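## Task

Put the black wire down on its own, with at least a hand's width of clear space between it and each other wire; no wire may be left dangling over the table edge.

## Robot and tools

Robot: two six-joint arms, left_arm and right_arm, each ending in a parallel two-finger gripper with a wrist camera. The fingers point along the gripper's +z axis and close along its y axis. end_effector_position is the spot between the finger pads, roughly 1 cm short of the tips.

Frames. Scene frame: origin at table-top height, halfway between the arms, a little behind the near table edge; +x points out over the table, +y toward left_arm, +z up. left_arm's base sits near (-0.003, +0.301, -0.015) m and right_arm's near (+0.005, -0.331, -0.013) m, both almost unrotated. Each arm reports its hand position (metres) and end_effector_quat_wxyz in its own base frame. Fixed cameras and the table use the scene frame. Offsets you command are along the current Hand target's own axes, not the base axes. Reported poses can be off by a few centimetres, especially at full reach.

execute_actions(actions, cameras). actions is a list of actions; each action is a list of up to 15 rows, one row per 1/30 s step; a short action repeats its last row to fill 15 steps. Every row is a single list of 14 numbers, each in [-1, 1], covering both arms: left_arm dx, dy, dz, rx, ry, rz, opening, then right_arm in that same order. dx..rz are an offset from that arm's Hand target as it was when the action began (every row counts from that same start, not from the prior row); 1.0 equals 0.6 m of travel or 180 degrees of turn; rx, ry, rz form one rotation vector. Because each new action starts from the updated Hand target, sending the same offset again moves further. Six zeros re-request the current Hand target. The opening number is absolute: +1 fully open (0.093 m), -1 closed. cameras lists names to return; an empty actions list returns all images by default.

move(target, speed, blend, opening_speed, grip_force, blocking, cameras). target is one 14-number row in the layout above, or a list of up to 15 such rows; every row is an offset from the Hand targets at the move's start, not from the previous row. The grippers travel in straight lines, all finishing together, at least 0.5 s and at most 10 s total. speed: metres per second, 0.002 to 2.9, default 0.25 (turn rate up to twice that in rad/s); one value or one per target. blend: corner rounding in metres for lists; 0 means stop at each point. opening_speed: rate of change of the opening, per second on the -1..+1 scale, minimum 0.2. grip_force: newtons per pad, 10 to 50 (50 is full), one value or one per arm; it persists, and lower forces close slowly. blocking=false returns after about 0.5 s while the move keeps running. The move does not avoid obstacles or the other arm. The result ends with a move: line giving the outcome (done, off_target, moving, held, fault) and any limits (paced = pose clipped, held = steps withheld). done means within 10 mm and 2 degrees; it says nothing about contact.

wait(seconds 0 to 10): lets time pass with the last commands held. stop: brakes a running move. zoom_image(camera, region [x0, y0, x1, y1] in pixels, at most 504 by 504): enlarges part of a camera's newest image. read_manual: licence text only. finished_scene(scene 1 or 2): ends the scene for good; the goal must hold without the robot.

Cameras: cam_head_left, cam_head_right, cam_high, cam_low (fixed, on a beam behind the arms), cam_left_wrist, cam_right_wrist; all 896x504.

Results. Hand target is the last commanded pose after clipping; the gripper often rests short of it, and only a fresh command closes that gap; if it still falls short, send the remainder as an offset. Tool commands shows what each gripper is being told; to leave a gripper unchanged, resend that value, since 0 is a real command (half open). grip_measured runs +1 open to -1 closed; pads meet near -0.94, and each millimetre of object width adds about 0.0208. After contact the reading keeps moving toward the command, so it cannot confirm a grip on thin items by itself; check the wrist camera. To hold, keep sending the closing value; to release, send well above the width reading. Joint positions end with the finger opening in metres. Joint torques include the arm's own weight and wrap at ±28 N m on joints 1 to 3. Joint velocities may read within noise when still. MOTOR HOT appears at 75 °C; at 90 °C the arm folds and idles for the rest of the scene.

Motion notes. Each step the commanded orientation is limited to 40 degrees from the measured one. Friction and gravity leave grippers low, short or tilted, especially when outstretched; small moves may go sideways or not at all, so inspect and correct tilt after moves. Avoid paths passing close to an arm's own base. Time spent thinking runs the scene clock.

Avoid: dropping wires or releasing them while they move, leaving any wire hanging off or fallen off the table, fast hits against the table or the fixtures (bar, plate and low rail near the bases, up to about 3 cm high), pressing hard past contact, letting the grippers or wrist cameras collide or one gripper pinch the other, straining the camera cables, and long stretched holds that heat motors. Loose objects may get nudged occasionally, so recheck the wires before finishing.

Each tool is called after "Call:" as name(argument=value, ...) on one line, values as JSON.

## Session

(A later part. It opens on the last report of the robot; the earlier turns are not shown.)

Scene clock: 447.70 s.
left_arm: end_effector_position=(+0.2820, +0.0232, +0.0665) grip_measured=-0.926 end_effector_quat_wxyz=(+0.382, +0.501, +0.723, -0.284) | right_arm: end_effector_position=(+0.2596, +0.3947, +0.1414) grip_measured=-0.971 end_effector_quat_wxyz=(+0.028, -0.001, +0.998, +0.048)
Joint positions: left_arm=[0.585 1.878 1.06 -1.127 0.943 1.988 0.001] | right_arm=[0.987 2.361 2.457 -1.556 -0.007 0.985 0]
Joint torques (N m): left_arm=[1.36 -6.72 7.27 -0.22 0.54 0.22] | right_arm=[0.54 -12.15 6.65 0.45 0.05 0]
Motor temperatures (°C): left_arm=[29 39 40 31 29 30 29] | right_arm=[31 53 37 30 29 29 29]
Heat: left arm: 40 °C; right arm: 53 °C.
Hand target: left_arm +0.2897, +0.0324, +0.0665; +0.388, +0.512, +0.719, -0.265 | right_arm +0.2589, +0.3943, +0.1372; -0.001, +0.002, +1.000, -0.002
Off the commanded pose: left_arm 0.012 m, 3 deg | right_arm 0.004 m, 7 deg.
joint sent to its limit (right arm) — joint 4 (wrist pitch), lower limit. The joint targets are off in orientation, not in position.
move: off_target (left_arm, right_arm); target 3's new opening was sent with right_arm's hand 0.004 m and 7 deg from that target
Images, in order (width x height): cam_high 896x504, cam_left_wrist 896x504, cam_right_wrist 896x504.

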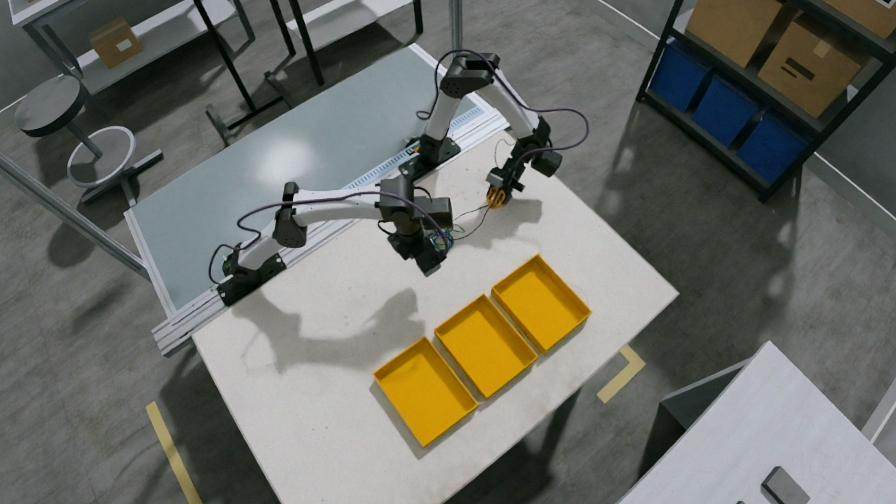

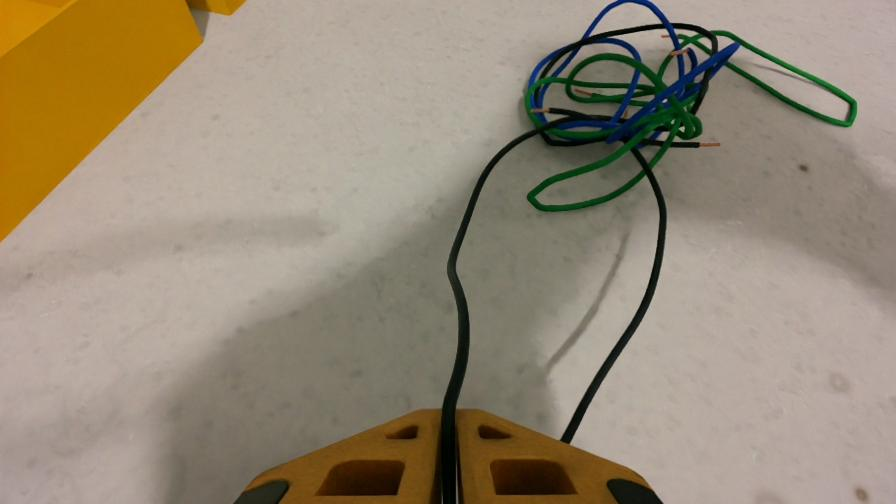

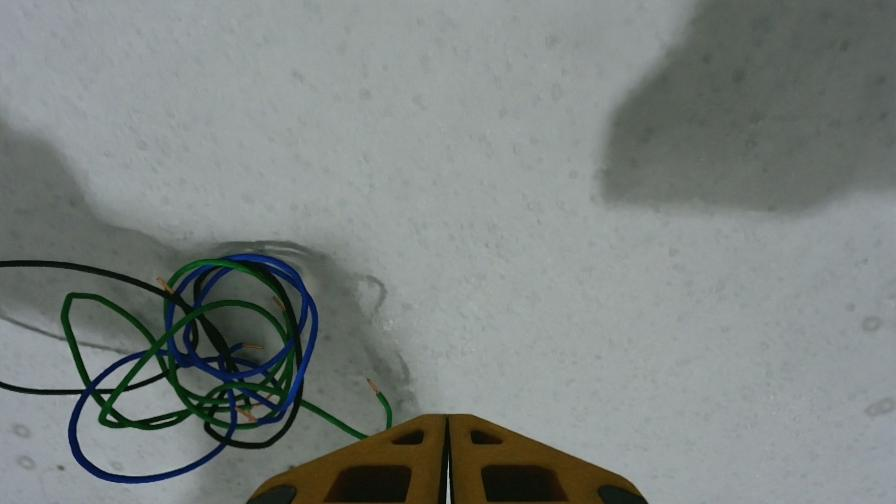

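Call:
move(target=[0,0,0,0,0,0,-0.933609,0.03,0.16,0.03,0,0,0,-0.98], speed=0.2, cameras=["cam_left_wrist","cam_right_wrist"])

Scene clock: 471.50 s.
left_arm: end_effector_position=(+0.2820, +0.0232, +0.0665) grip_measured=-0.926 end_effector_quat_wxyz=(+0.382, +0.501, +0.723, -0.284) | right_arm: end_effector_position=(+0.2388, +0.4848, +0.1234) grip_measured=-0.971 end_effector_quat_wxyz=(+0.060, -0.003, +0.991, +0.122)
Joint positions: left_arm=[0.585 1.878 1.06 -1.127 0.943 1.988 0.001] | right_arm=[1.113 2.623 2.845 -1.52 -0.001 1.108 0]
Joint torques (N m): left_arm=[1.4 -6.71 7.24 -0.22 0.54 0.22] | right_arm=[0.34 -13.61 6.67 1.1 -0.01 0]
Motor temperatures (°C): left_arm=[29 39 40 31 29 30 29] | right_arm=[31 56 37 30 29 29 29]
Heat: left arm: 40 °C; right arm: 56 °C.
Hand target: left_arm +0.2897, +0.0324, +0.0665; +0.388, +0.512, +0.719, -0.265 | right_arm +0.2412, +0.4903, +0.1188; -0.002, +0.002, +1.000, -0.002
Off the commanded pose: left_arm 0.012 m, 3 deg | right_arm 0.008 m, 16 deg.
elbow stopped short (right arm): the move would have taken joint 3 (elbow) straighter than the controller allows.
move: off_target (left_arm, right_arm)
Images, in order (width x height): cam_left_wrist 896x504, cam_right_wrist 896x504.

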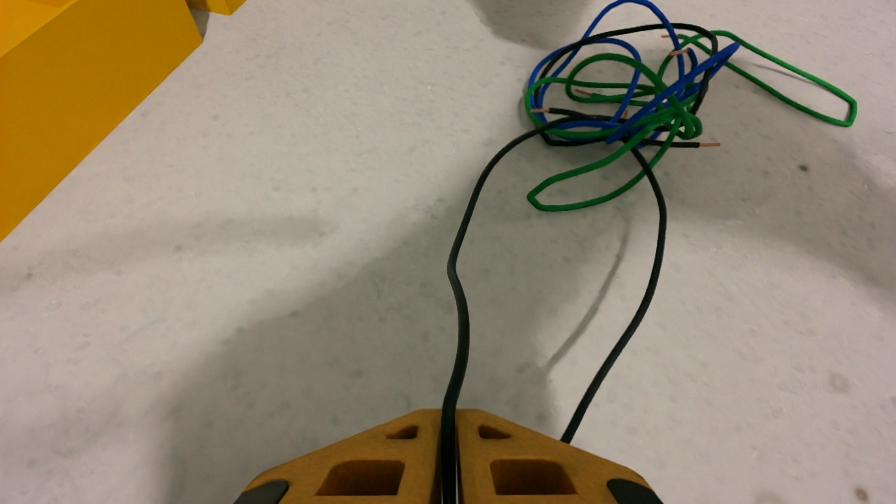

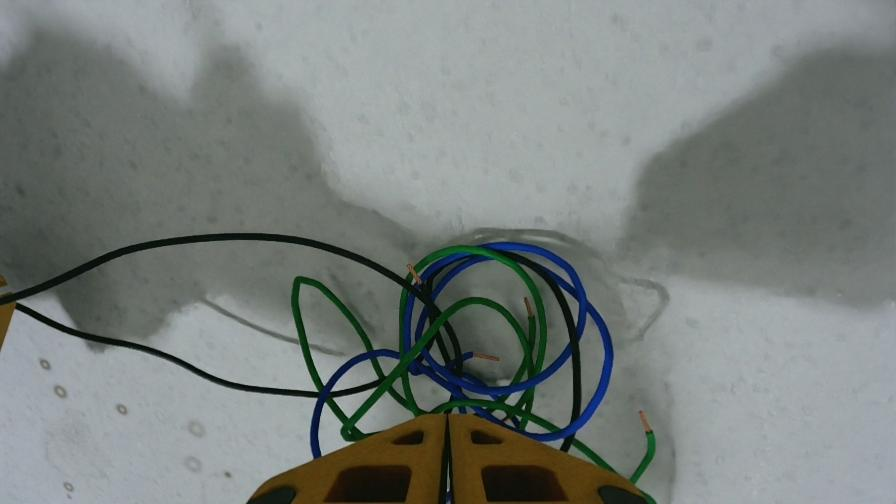

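Call:
zoom_image(camera="cam_right_wrist", region=[280, 220, 680, 445])

Scaled by 1.260 from the camera's 896x504 image, which has a finer 1280x720 frame.

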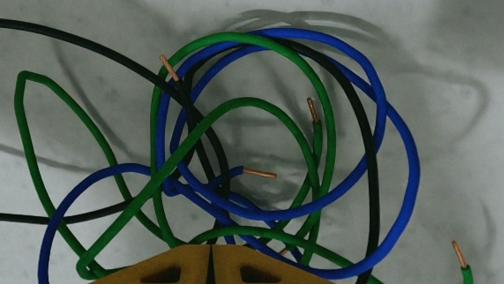

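Call:
move(target=[0,0,0,0,0,0,-0.933609,0.022,0.0,0.128,0,0,0,-0.98], speed=0.1, cameras=["cam_left_wrist","cam_right_wrist"])

Call:
zoom_image(camera="cam_left_wrist", region=[400, 0, 800, 225])

Scene clock: 503.13 s.
left_arm: end_effector_position=(+0.2820, +0.0232, +0.0665) grip_measured=-0.926 end_effector_quat_wxyz=(+0.382, +0.501, +0.723, -0.284) | right_arm: end_effector_position=(+0.2327, +0.4846, +0.0517) grip_measured=-0.971 end_effector_quat_wxyz=(+0.029, +0.004, +0.998, +0.062)
Joint positions: left_arm=[0.585 1.878 1.06 -1.127 0.943 1.988 0.001] | right_arm=[1.123 2.762 2.847 -1.517 -0.001 1.13 0]
Joint torques (N m): left_arm=[1.36 -6.74 7.27 -0.22 0.54 0.22] | right_arm=[1.28 -13.64 6.63 0.75 -0.01 -0.03]
Motor temperatures (°C): left_arm=[29 39 40 31 29 30 29] | right_arm=[31 56 38 31 29 29 29]
Heat: left arm: 40 °C; right arm: 56 °C.
Hand target: left_arm +0.2897, +0.0324, +0.0665; +0.388, +0.512, +0.719, -0.265 | right_arm +0.2279, +0.4900, +0.0420; -0.001, +0.002, +1.000, -0.002
Off the commanded pose: left_arm 0.012 m, 3 deg | right_arm 0.012 m, 8 deg.
elbow stopped short (right arm): the move would have taken joint 3 (elbow) straighter than the controller allows.
move: off_target (left_arm, right_arm)
Images, in order (width x height): cam_left_wrist 896x504, cam_right_wrist 896x504.

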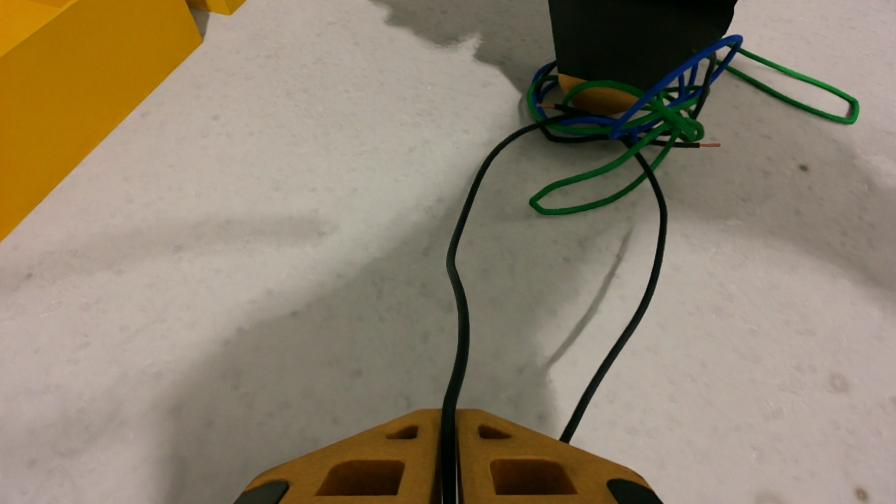

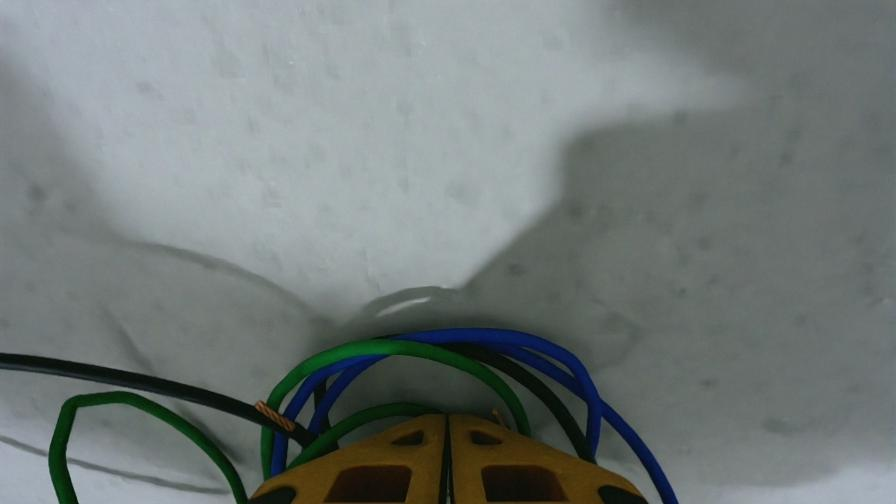

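Scaled by 1.260 from the camera's 896x504 image, which has a finer 1280x720 frame.

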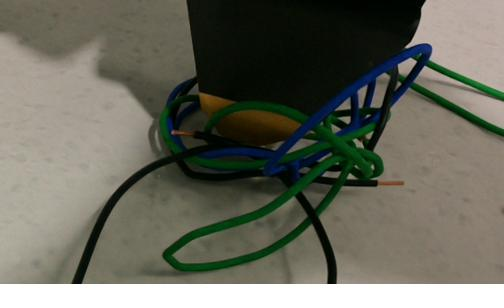

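Call:
move(target=[[0,0,0,0,0,0,-0.933609,0,0,0.02,0,0,0,-0.98],[0.053,0.033,-0.078,-0.07,0,-0.047,-0.933609,0,0,0.02,0,0,0,-0.98]], speed=0.06, cameras=["cam_left_wrist","cam_right_wrist"])

Call:
zoom_image(camera="cam_left_wrist", region=[400, 0, 800, 225])

Scene clock: 517.23 s.
left_arm: end_effector_position=(+0.2809, +0.0798, +0.0628) grip_measured=-0.926 end_effector_quat_wxyz=(+0.402, +0.411, +0.782, -0.243) | right_arm: end_effector_position=(+0.2351, +0.4974, +0.0521) grip_measured=-0.971 end_effector_quat_wxyz=(+0.039, +0.002, +0.996, +0.085)
Joint positions: left_arm=[0.762 1.878 1.06 -1.064 0.943 1.89 0.001] | right_arm=[1.128 2.769 2.855 -1.468 -0.002 1.132 0]
Joint torques (N m): left_arm=[2.13 -8.73 5.64 0.28 0.85 -0.01] | right_arm=[0.81 -12.34 6.09 0.42 0 -0.03]
Motor temperatures (°C): left_arm=[29 39 40 31 29 30 29] | right_arm=[31 59 39 31 29 29 29]
Heat: left arm: 40 °C; right arm: 59 °C.
Hand target: left_arm +0.2894, +0.0923, +0.0666; +0.421, +0.412, +0.780, -0.212 | right_arm +0.2279, +0.4899, +0.0301; -0.001, +0.002, +1.000, -0.002
Off the commanded pose: left_arm 0.016 m, 4 deg | right_arm 0.024 m, 11 deg.
elbow stopped short (right arm): the move would have taken joint 3 (elbow) straighter than the controller allows.
move: off_target (left_arm, right_arm)
Images, in order (width x height): cam_left_wrist 896x504, cam_right_wrist 896x504.

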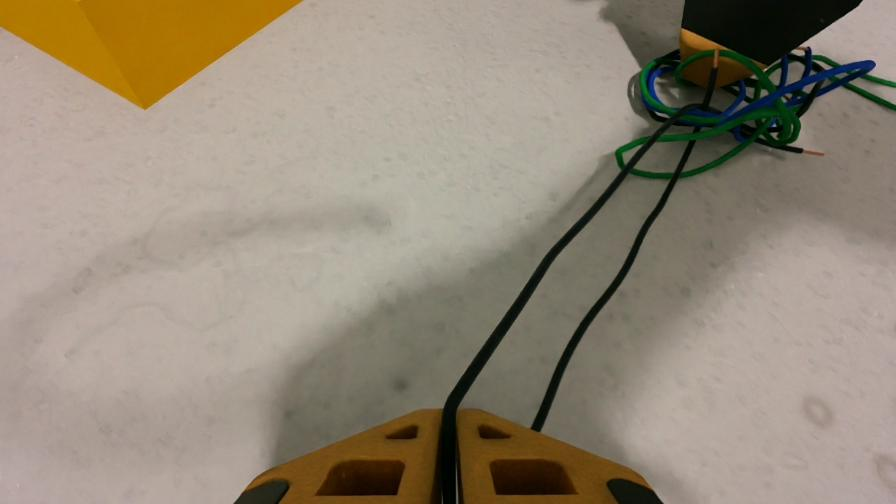

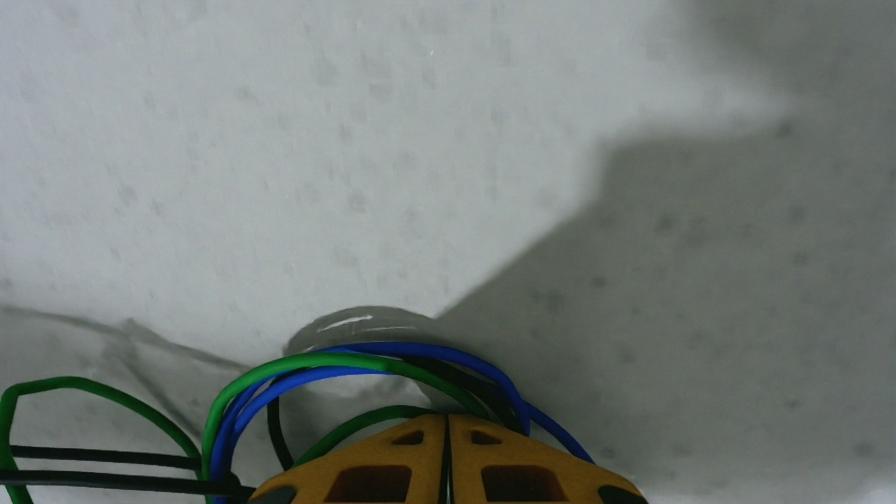

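Scaled by 1.260 from the camera's 896x504 image, which has a finer 1280x720 frame.

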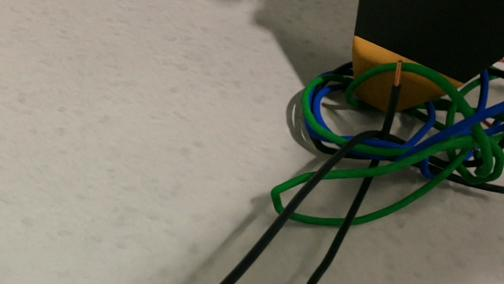

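Call:
move(target=[0.027,0.053,-0.063,-0.069,0.001,-0.046,-0.933609,0,0,0,0,0,0,-0.98], speed=0.06, cameras=["cam_left_wrist","cam_right_wrist"])

Call:
zoom_image(camera="cam_left_wrist", region=[496, 0, 896, 225])

Scene clock: 532.87 s.
left_arm: end_effector_position=(+0.2851, +0.1277, +0.0626) grip_measured=-0.926 end_effector_quat_wxyz=(+0.421, +0.298, +0.832, -0.202) | right_arm: end_effector_position=(+0.2362, +0.5061, +0.0536) grip_measured=-0.971 end_effector_quat_wxyz=(+0.043, +0.000, +0.994, +0.103)
Joint positions: left_arm=[0.88 1.851 1.038 -0.906 0.965 1.646 0.001] | right_arm=[1.131 2.77 2.855 -1.433 -0.01 1.132 0]
Joint torques (N m): left_arm=[2.3 -11.56 5.37 0.74 0.86 -0.06] | right_arm=[0.59 -13.05 5.35 0.21 0.08 -0.03]
Motor temperatures (°C): left_arm=[29 40 40 31 29 30 29] | right_arm=[31 57 39 30 29 29 29]
Heat: left arm: 40 °C; right arm: 57 °C.
Hand target: left_arm +0.2924, +0.1436, +0.0746; +0.445, +0.307, +0.826, -0.156 | right_arm +0.2279, +0.4900, +0.0302; -0.001, +0.002, +1.000, -0.002
Off the commanded pose: left_arm 0.021 m, 6 deg | right_arm 0.030 m, 13 deg.
elbow stopped short (right arm): the move would have taken joint 3 (elbow) straighter than the controller allows.
move: off_target (left_arm, right_arm)
Images, in order (width x height): cam_left_wrist 896x504, cam_right_wrist 896x504.

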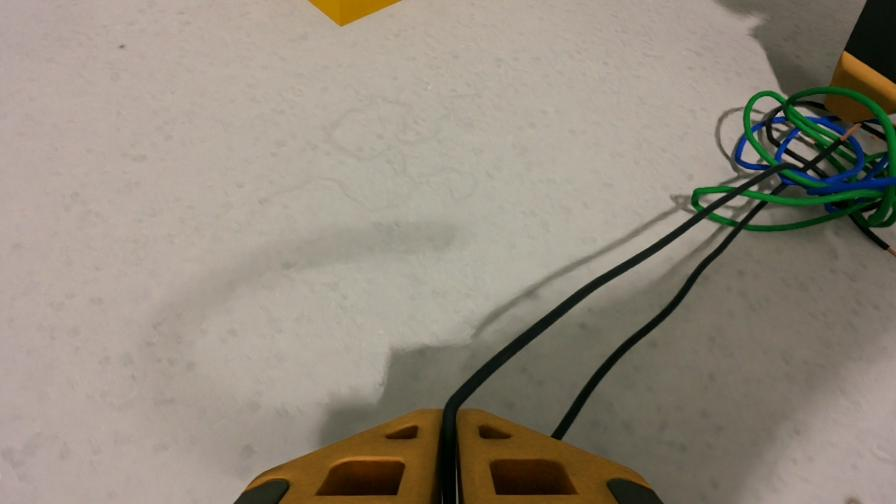

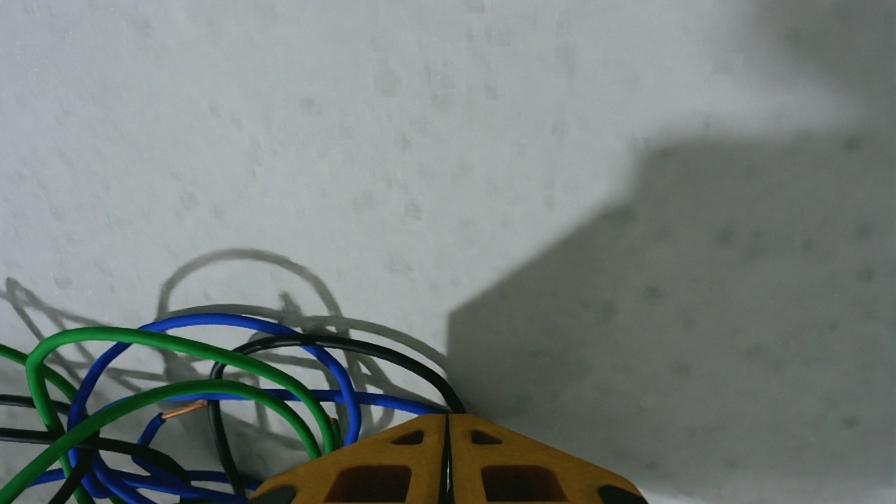

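Scaled by 1.260 from the camera's 896x504 image, which has a finer 1280x720 frame.

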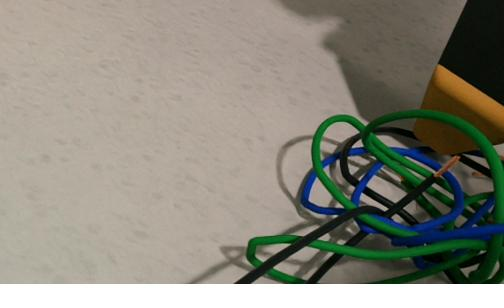

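Call:
move(target=[0.037,0.076,-0.053,0,0,0,-0.933609,0,0,0,0,0,0,-0.98], speed=0.06, cameras=["cam_left_wrist","cam_right_wrist"])

Call:
zoom_image(camera="cam_left_wrist", region=[496, 0, 896, 225])

Scene clock: 541.63 s.
left_arm: end_effector_position=(+0.2896, +0.1968, +0.0712) grip_measured=-0.926 end_effector_quat_wxyz=(+0.440, +0.301, +0.830, -0.164) | right_arm: end_effector_position=(+0.2337, +0.4996, +0.0493) grip_measured=-0.972 end_effector_quat_wxyz=(+0.036, +0.001, +0.996, +0.087)
Joint positions: left_arm=[1.003 2.005 1.291 -1.057 0.965 1.804 0.001] | right_arm=[1.131 2.776 2.856 -1.461 -0.008 1.133 0]
Joint torques (N m): left_arm=[0.94 -8.36 7.9 -0.16 0.73 0.23] | right_arm=[0.61 -12.98 6.04 0.35 0.06 -0.04]
Motor temperatures (°C): left_arm=[29 41 40 31 29 30 29] | right_arm=[31 57 38 30 29 29 29]
Heat: left arm: 41 °C; right arm: 57 °C.
Hand target: left_arm +0.2923, +0.2035, +0.0746; +0.445, +0.307, +0.826, -0.156 | right_arm +0.2279, +0.4900, +0.0301; -0.001, +0.002, +1.000, -0.002
Off the commanded pose: left_arm 0.008 m, 1 deg | right_arm 0.022 m, 11 deg.
elbow stopped short (right arm): the move would have taken joint 3 (elbow) straighter than the controller allows.
move: off_target (right_arm)
Images, in order (width x height): cam_left_wrist 896x504, cam_right_wrist 896x504.

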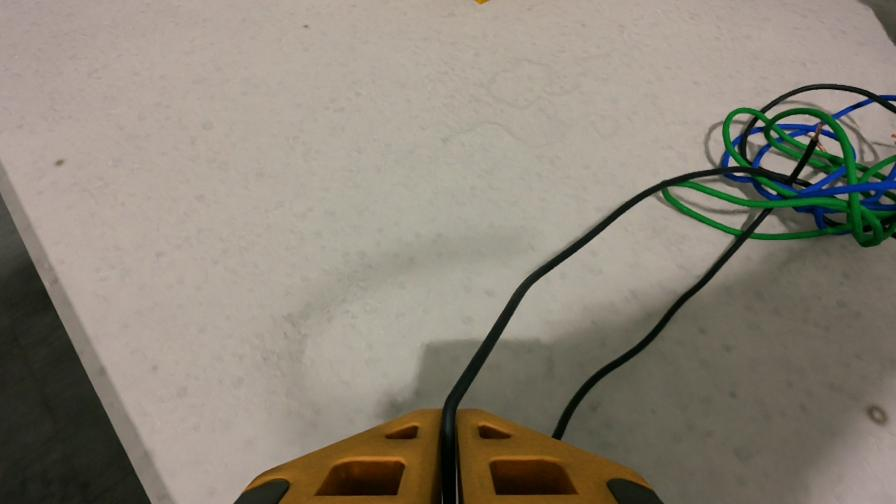

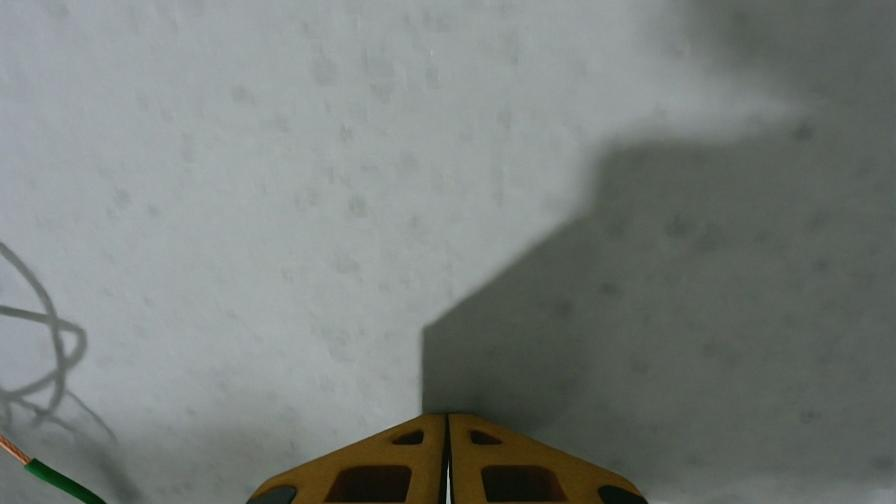

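Scaled by 1.260 from the camera's 896x504 image, which has a finer 1280x720 frame.

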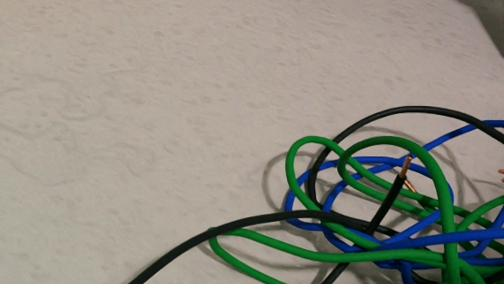

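Call:
move(target=[[0,0,0,0,0,0,-0.933609,0,0,-0.15,0,0,0,-0.98],[0,0,0,0,0,0,-0.933609,0.02,0.07,-0.13,0,0,0,-0.2]], speed=0.2, cameras=["cam_left_wrist","cam_right_wrist"])

Call:
zoom_image(camera="cam_right_wrist", region=[0, 200, 500, 480])

Call:
zoom_image(camera="cam_left_wrist", region=[596, 40, 896, 260])

Scene clock: 559.53 s.
left_arm: end_effector_position=(+0.2895, +0.1967, +0.0712) grip_measured=-0.926 end_effector_quat_wxyz=(+0.440, +0.301, +0.830, -0.165) | right_arm: end_effector_position=(+0.2183, +0.5266, +0.1019) grip_measured=-0.203 end_effector_quat_wxyz=(+0.063, +0.001, +0.985, +0.159)
Joint positions: left_arm=[1.003 2.005 1.291 -1.058 0.965 1.804 0.001] | right_arm=[1.176 2.686 2.856 -1.397 -0.006 1.18 0.035]
Joint torques (N m): left_arm=[0.95 -8.32 7.94 -0.17 0.72 0.21] | right_arm=[1.01 -16.59 6.08 1.28 0.05 -0.02]
Motor temperatures (°C): left_arm=[29 42 41 31 29 30 29] | right_arm=[31 59 38 30 29 29 29]
Heat: left arm: 42 °C; right arm: 59 °C.
Hand target: left_arm +0.2923, +0.2035, +0.0746; +0.445, +0.307, +0.826, -0.156 | right_arm +0.2162, +0.5324, +0.1080; -0.001, +0.002, +1.000, -0.002
Off the commanded pose: left_arm 0.008 m, 1 deg | right_arm 0.009 m, 20 deg.
elbow stopped short (right arm): the move would have taken joint 3 (elbow) straighter than the controller allows.
move: off_target (right_arm); target 2's new opening was sent with right_arm's hand 0.009 m and 20 deg from that target
Images, in order (width x height): cam_left_wrist 896x504, cam_right_wrist 896x504.

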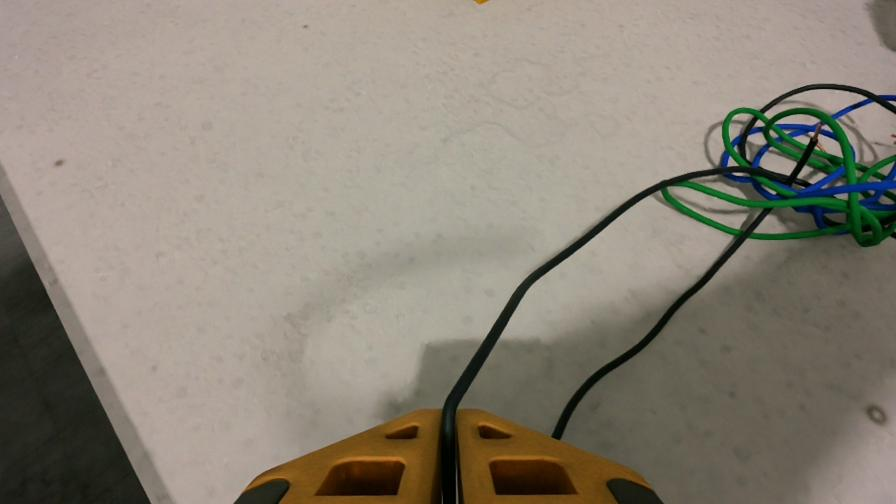

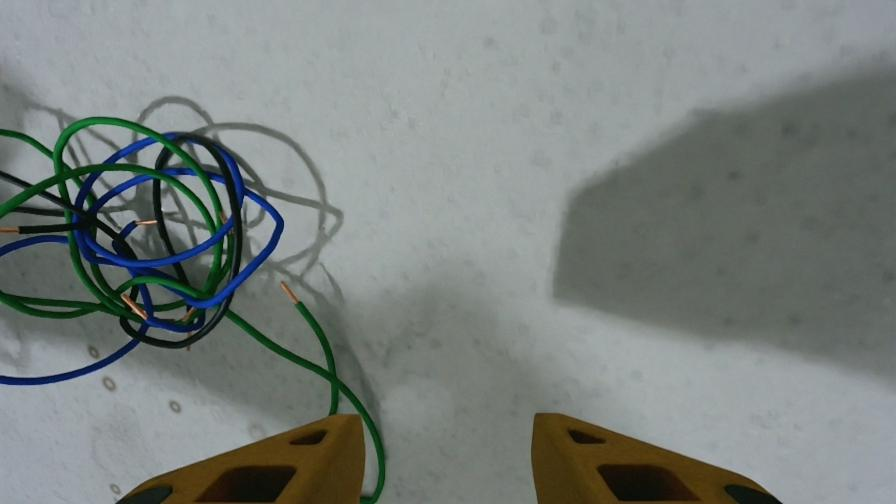

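Scaled by 1.008 from the camera's 896x504 image, which has a finer 1280x720 frame.

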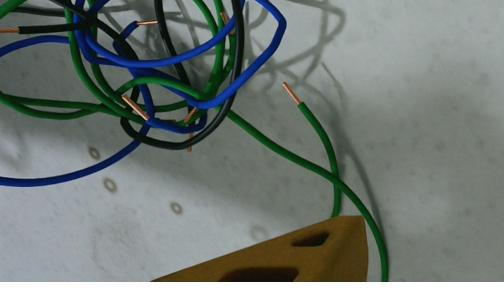

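Scaled by 1.680 from the camera's 896x504 image, which has a finer 1280x720 frame.

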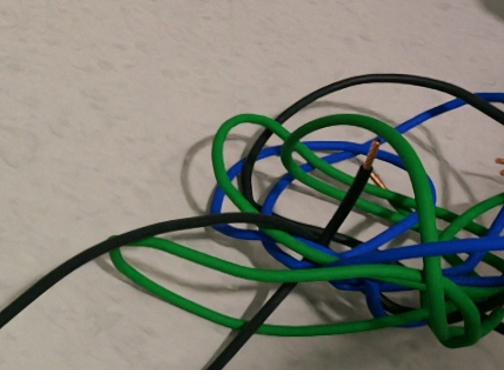

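Call:
move(target=[[0,0,0,0,0,0,-0.933609,0,-0.6,-0.1,0,0,0,-0.2],[-0.221,-0.002,-0.149,0,0,0,-0.933609,0,-0.6,-0.1,0,0,0,-0.2]], speed=[0.25,0.1], cameras=["cam_left_wrist","cam_high"])

Scene clock: 615.57 s.
left_arm: end_effector_position=(+0.2908, +0.1988, +0.2168) grip_measured=-0.926 end_effector_quat_wxyz=(+0.442, +0.292, +0.834, -0.153) | right_arm: end_effector_position=(+0.2204, +0.1801, +0.1636) grip_measured=-0.203 end_effector_quat_wxyz=(-0.003, +0.004, +1.000, +0.001)
Joint positions: left_arm=[1.003 1.869 1.704 -1.555 0.965 1.756 0.001] | right_arm=[0.682 1.628 1.503 -1.45 -0.006 0.689 0.035]
Joint torques (N m): left_arm=[1.29 -11.55 8.43 -0.08 0.78 -0.04] | right_arm=[-0.06 -10.36 4.41 0.21 0.04 -0.19]
Motor temperatures (°C): left_arm=[29 43 42 31 29 30 29] | right_arm=[31 68 38 31 29 29 28]
Heat: left arm: 43 °C; right arm: 68 °C.
Hand target: left_arm +0.2892, +0.2012, +0.2344; +0.445, +0.307, +0.826, -0.156 | right_arm +0.2149, +0.1726, +0.1693; -0.002, +0.002, +1.000, -0.002
Off the commanded pose: left_arm 0.018 m, 2 deg | right_arm 0.011 m, 0 deg.
joint sent to its limit (left arm) — joint 4 (wrist pitch), lower limit. The joint targets are off in orientation, not in position.
move: off_target (left_arm, right_arm)
Images, in order (width x height): cam_high 896x504, cam_left_wrist 896x504.

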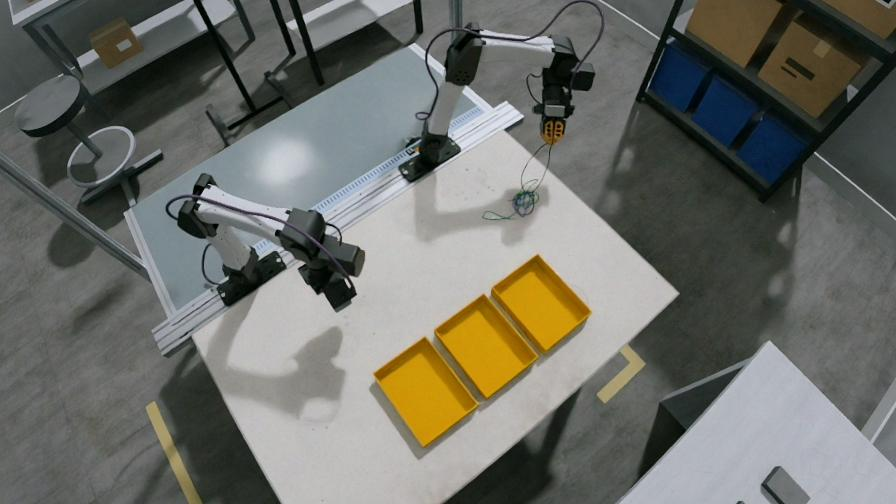

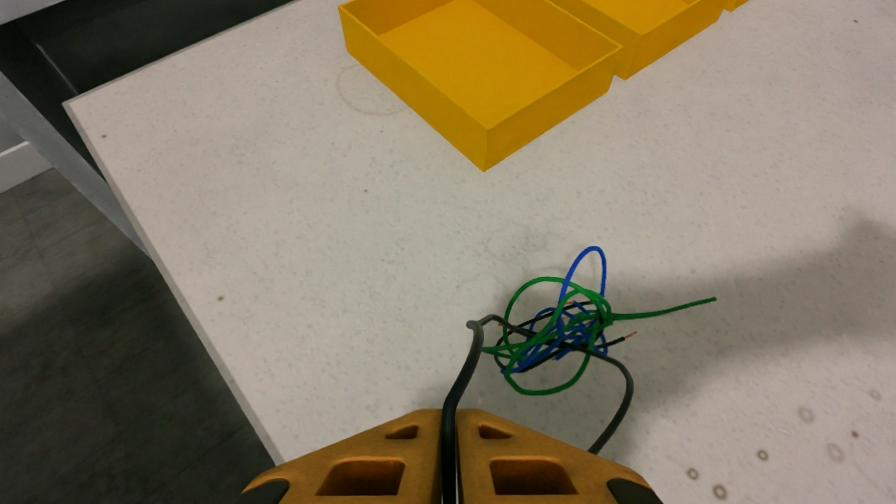

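Call:
move(target=[[-0.221,-0.458,0.319,0,0,0,-0.933609,0,0,0,0,0,0,-0.2]], speed=0.12, cameras=["cam_left_wrist","cam_high"])

Scene clock: 624.47 s.
left_arm: end_effector_position=(+0.2850, -0.1570, +0.2325) grip_measured=-0.926 end_effector_quat_wxyz=(+0.438, +0.311, +0.828, -0.158) | right_arm: end_effector_position=(+0.2204, +0.1801, +0.1636) grip_measured=-0.203 end_effector_quat_wxyz=(-0.003, +0.004, +1.000, +0.001)
Joint positions: left_arm=[-0.357 1.019 0.91 -0.522 0.285 0.215 0.001] | right_arm=[0.682 1.628 1.503 -1.45 -0.006 0.689 0.035]
Joint torques (N m): left_arm=[-0.35 -1.95 7.6 2.14 0.13 -0.06] | right_arm=[-0.06 -10.33 4.41 0.21 0.04 -0.19]
Motor temperatures (°C): left_arm=[29 44 42 31 29 30 29] | right_arm=[31 67 38 30 29 29 28]
Heat: left arm: 44 °C; right arm: 67 °C.
Hand target: left_arm +0.2891, -0.1591, +0.2341; +0.445, +0.307, +0.826, -0.156 | right_arm +0.2149, +0.1726, +0.1693; -0.002, +0.002, +1.000, -0.002
Off the commanded pose: left_arm 0.005 m, 1 deg | right_arm 0.011 m, 0 deg.
move: off_target (right_arm)
Images, in order (width x height): cam_high 896x504, cam_left_wrist 896x504.

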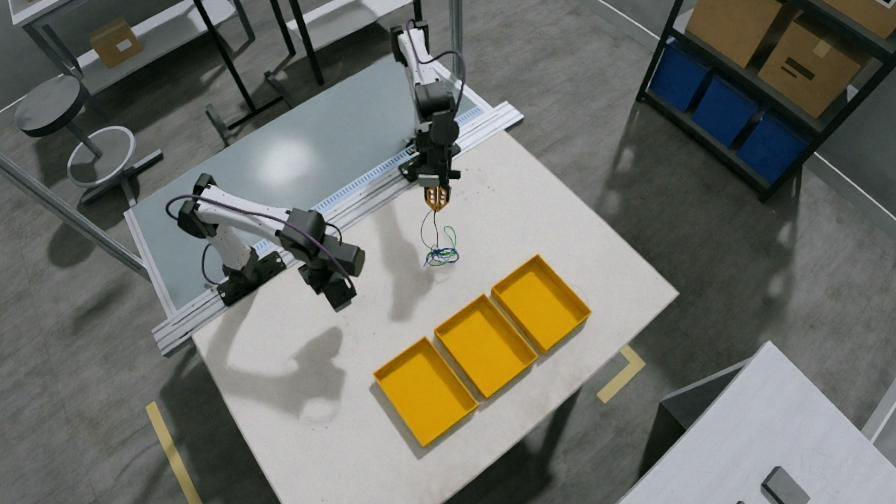

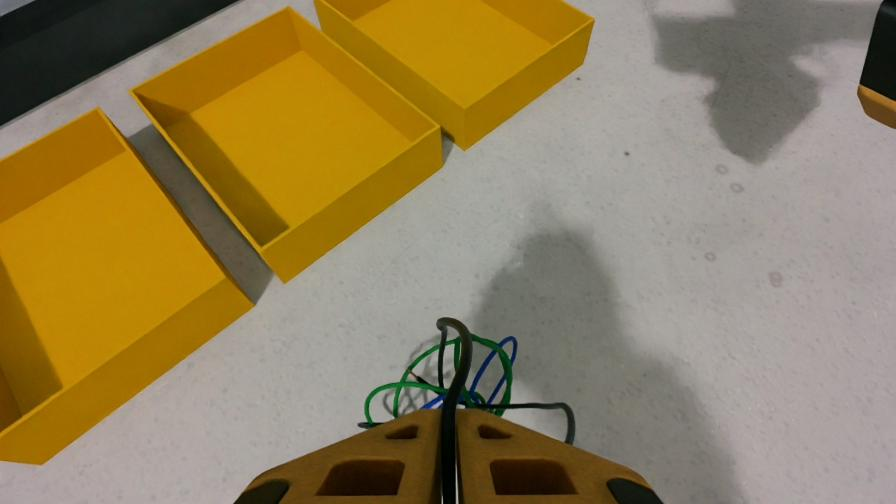

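Call:
move(target=[[0.221,0.002,0.149,0,0,0,-0.933609,0,0,0,0,0,0,-0.2],[0.313,0.193,0.016,0,0,0,-0.933609,0,0,0,0,0,0,-0.2]], speed=0.12, cameras=["cam_left_wrist","cam_high"])

Call:
zoom_image(camera="cam_left_wrist", region=[396, 0, 896, 280])

Scene clock: 636.30 s.
left_arm: end_effector_position=(+0.2842, -0.0102, +0.0649) grip_measured=-0.926 end_effector_quat_wxyz=(+0.433, +0.298, +0.835, -0.161) | right_arm: end_effector_position=(+0.2204, +0.1801, +0.1636) grip_measured=-0.203 end_effector_quat_wxyz=(-0.003, +0.004, +1.000, +0.001)
Joint positions: left_arm=[0.415 1.295 0.45 -0.163 0.826 0.848 0.001] | right_arm=[0.682 1.628 1.503 -1.45 -0.006 0.689 0.035]
Joint torques (N m): left_arm=[1.16 -2.84 9.02 1.23 0.75 0.27] | right_arm=[-0.06 -10.36 4.42 0.21 0.04 -0.19]
Motor temperatures (°C): left_arm=[29 42 43 33 29 30 29] | right_arm=[31 65 37 30 29 29 28]
Heat: left arm: 43 °C; right arm: 65 °C.
Hand target: left_arm +0.2922, -0.0066, +0.0745; +0.445, +0.307, +0.826, -0.156 | right_arm +0.2149, +0.1726, +0.1693; -0.002, +0.002, +1.000, -0.002
Off the commanded pose: left_arm 0.013 m, 2 deg | right_arm 0.011 m, 0 deg.
move: off_target (left_arm, right_arm)
Images, in order (width x height): cam_high 896x504, cam_left_wrist 896x504.

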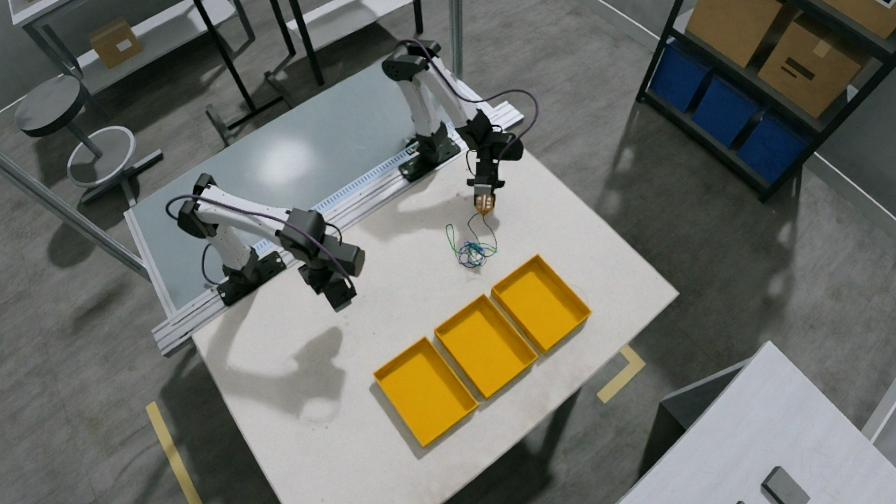

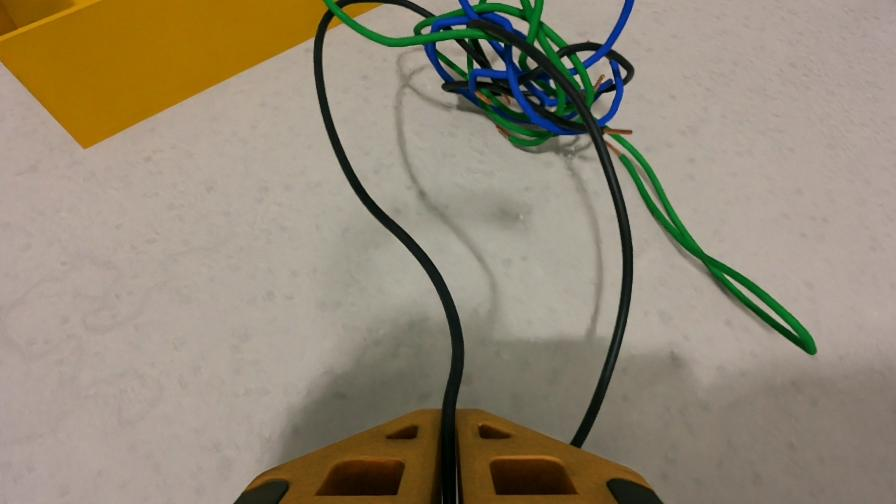

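Scaled by 1.008 from the camera's 896x504 image, which has a finer 1280x720 frame.

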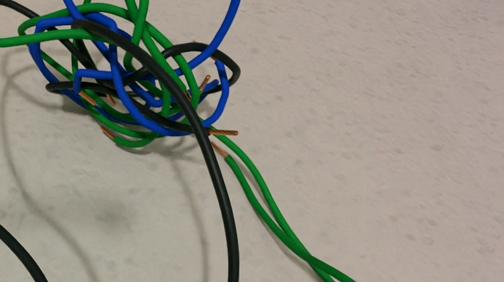

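Call:
move(target=[[-0.166,-0.002,-0.112,0,0,0,-0.933609,0,-0.1,0,0,0,0,-0.2],[-0.258,-0.193,0.021,0,0,0,-0.933609,0,-0.1,0,0,0,0,-0.2],[-0.092,-0.191,0.133,0,0,0,-0.933609,0,-0.1,0,0,0,0,-0.2]], speed=0.13, blend=[0.02,0.02,0], cameras=["cam_left_wrist","cam_right_wrist","cam_high"])

Call:
zoom_image(camera="cam_left_wrist", region=[296, 0, 796, 280])

Scene clock: 657.97 s.
left_arm: end_effector_position=(+0.2889, -0.1582, +0.0743) grip_measured=-0.926 end_effector_quat_wxyz=(+0.439, +0.314, +0.826, -0.161) | right_arm: end_effector_position=(+0.2206, +0.1194, +0.1641) grip_measured=-0.203 end_effector_quat_wxyz=(-0.005, +0.002, +1.000, +0.000)
Joint positions: left_arm=[-0.35 1.235 0.357 0.25 0.299 0.224 0.001] | right_arm=[0.493 1.503 1.381 -1.456 -0.005 0.497 0.035]
Joint torques (N m): left_arm=[0.44 -2.69 6.28 2.15 0.1 -0.05] | right_arm=[-0.35 -9.17 4.55 0.22 0.03 -0.19]
Motor temperatures (°C): left_arm=[29 40 45 33 29 30 29] | right_arm=[31 62 37 30 28 29 28]
Heat: left arm: 45 °C; right arm: 62 °C.
Hand target: left_arm +0.2921, -0.1568, +0.0743; +0.446, +0.307, +0.826, -0.156 | right_arm +0.2147, +0.1126, +0.1697; -0.001, +0.002, +1.000, -0.002
Off the commanded pose: left_arm 0.004 m, 1 deg | right_arm 0.011 m, 0 deg.
move: off_target (right_arm)
Images, in order (width x height): cam_high 896x504, cam_left_wrist 896x504, cam_right_wrist 896x504.

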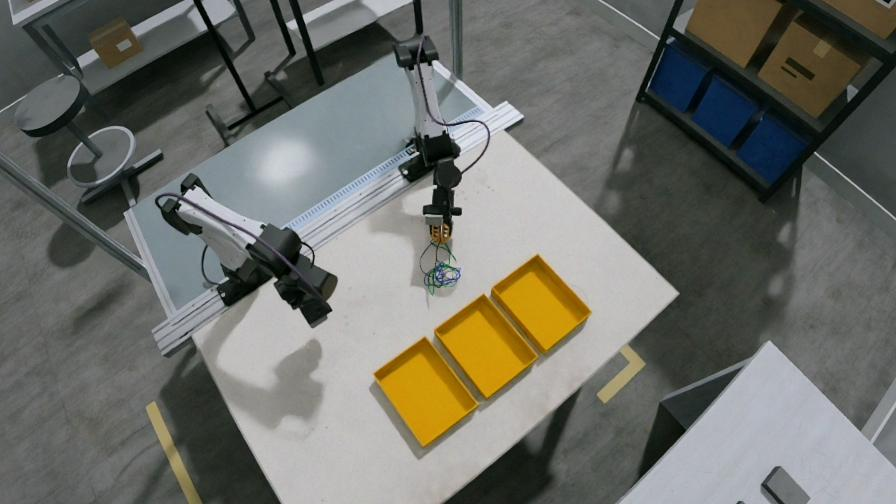

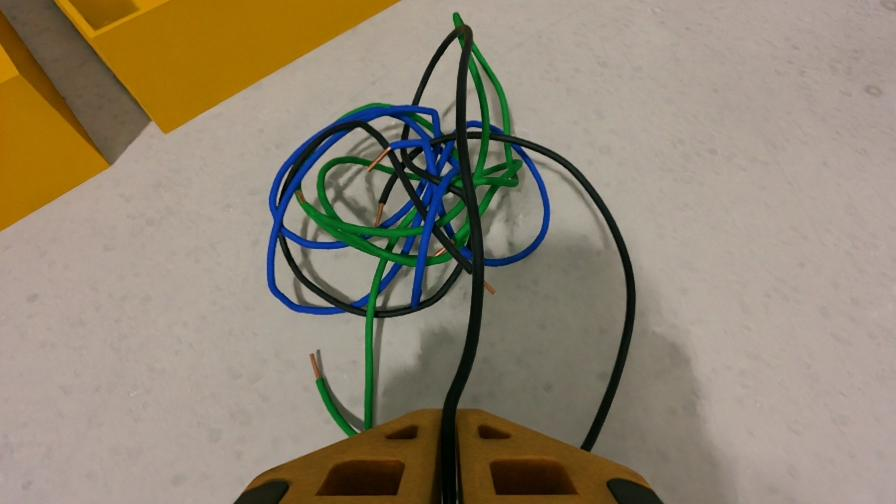

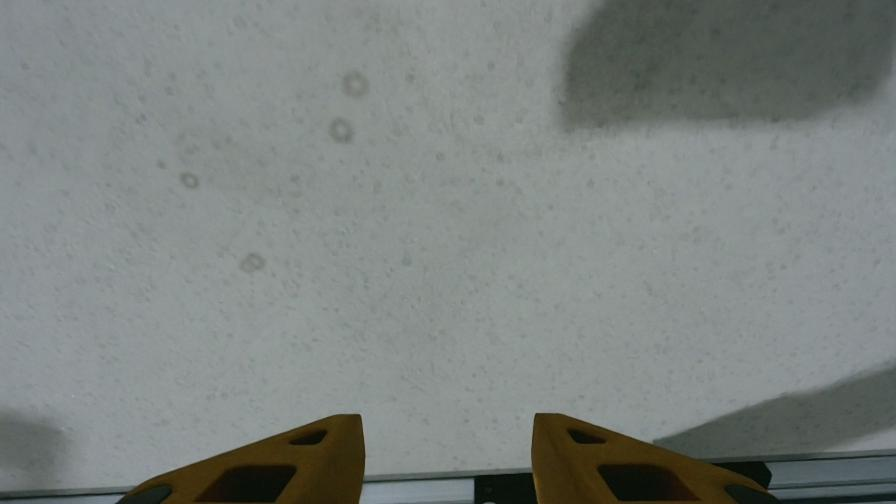

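Scaled by 1.008 from the camera's 896x504 image, which has a finer 1280x720 frame.

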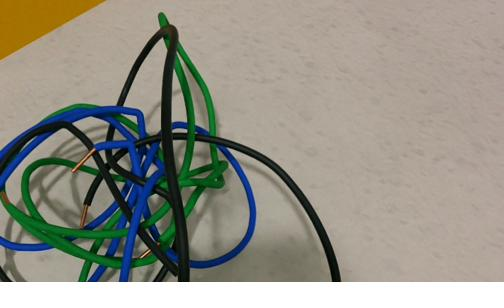

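Call:
zoom_image(camera="cam_left_wrist", region=[340, 80, 560, 204])

Call:
zoom_image(camera="cam_left_wrist", region=[340, 190, 560, 320])

Scaled by 2.291 from the camera's 896x504 image, which has a finer 1280x720 frame.

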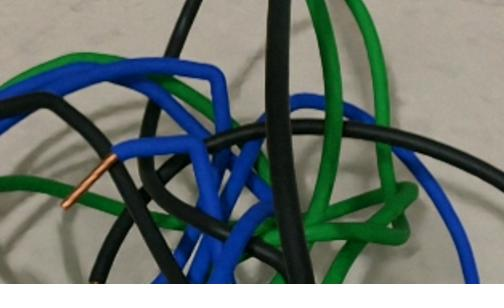

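Scaled by 2.291 from the camera's 896x504 image, which has a finer 1280x720 frame.

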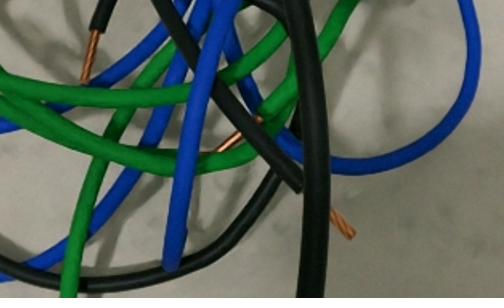

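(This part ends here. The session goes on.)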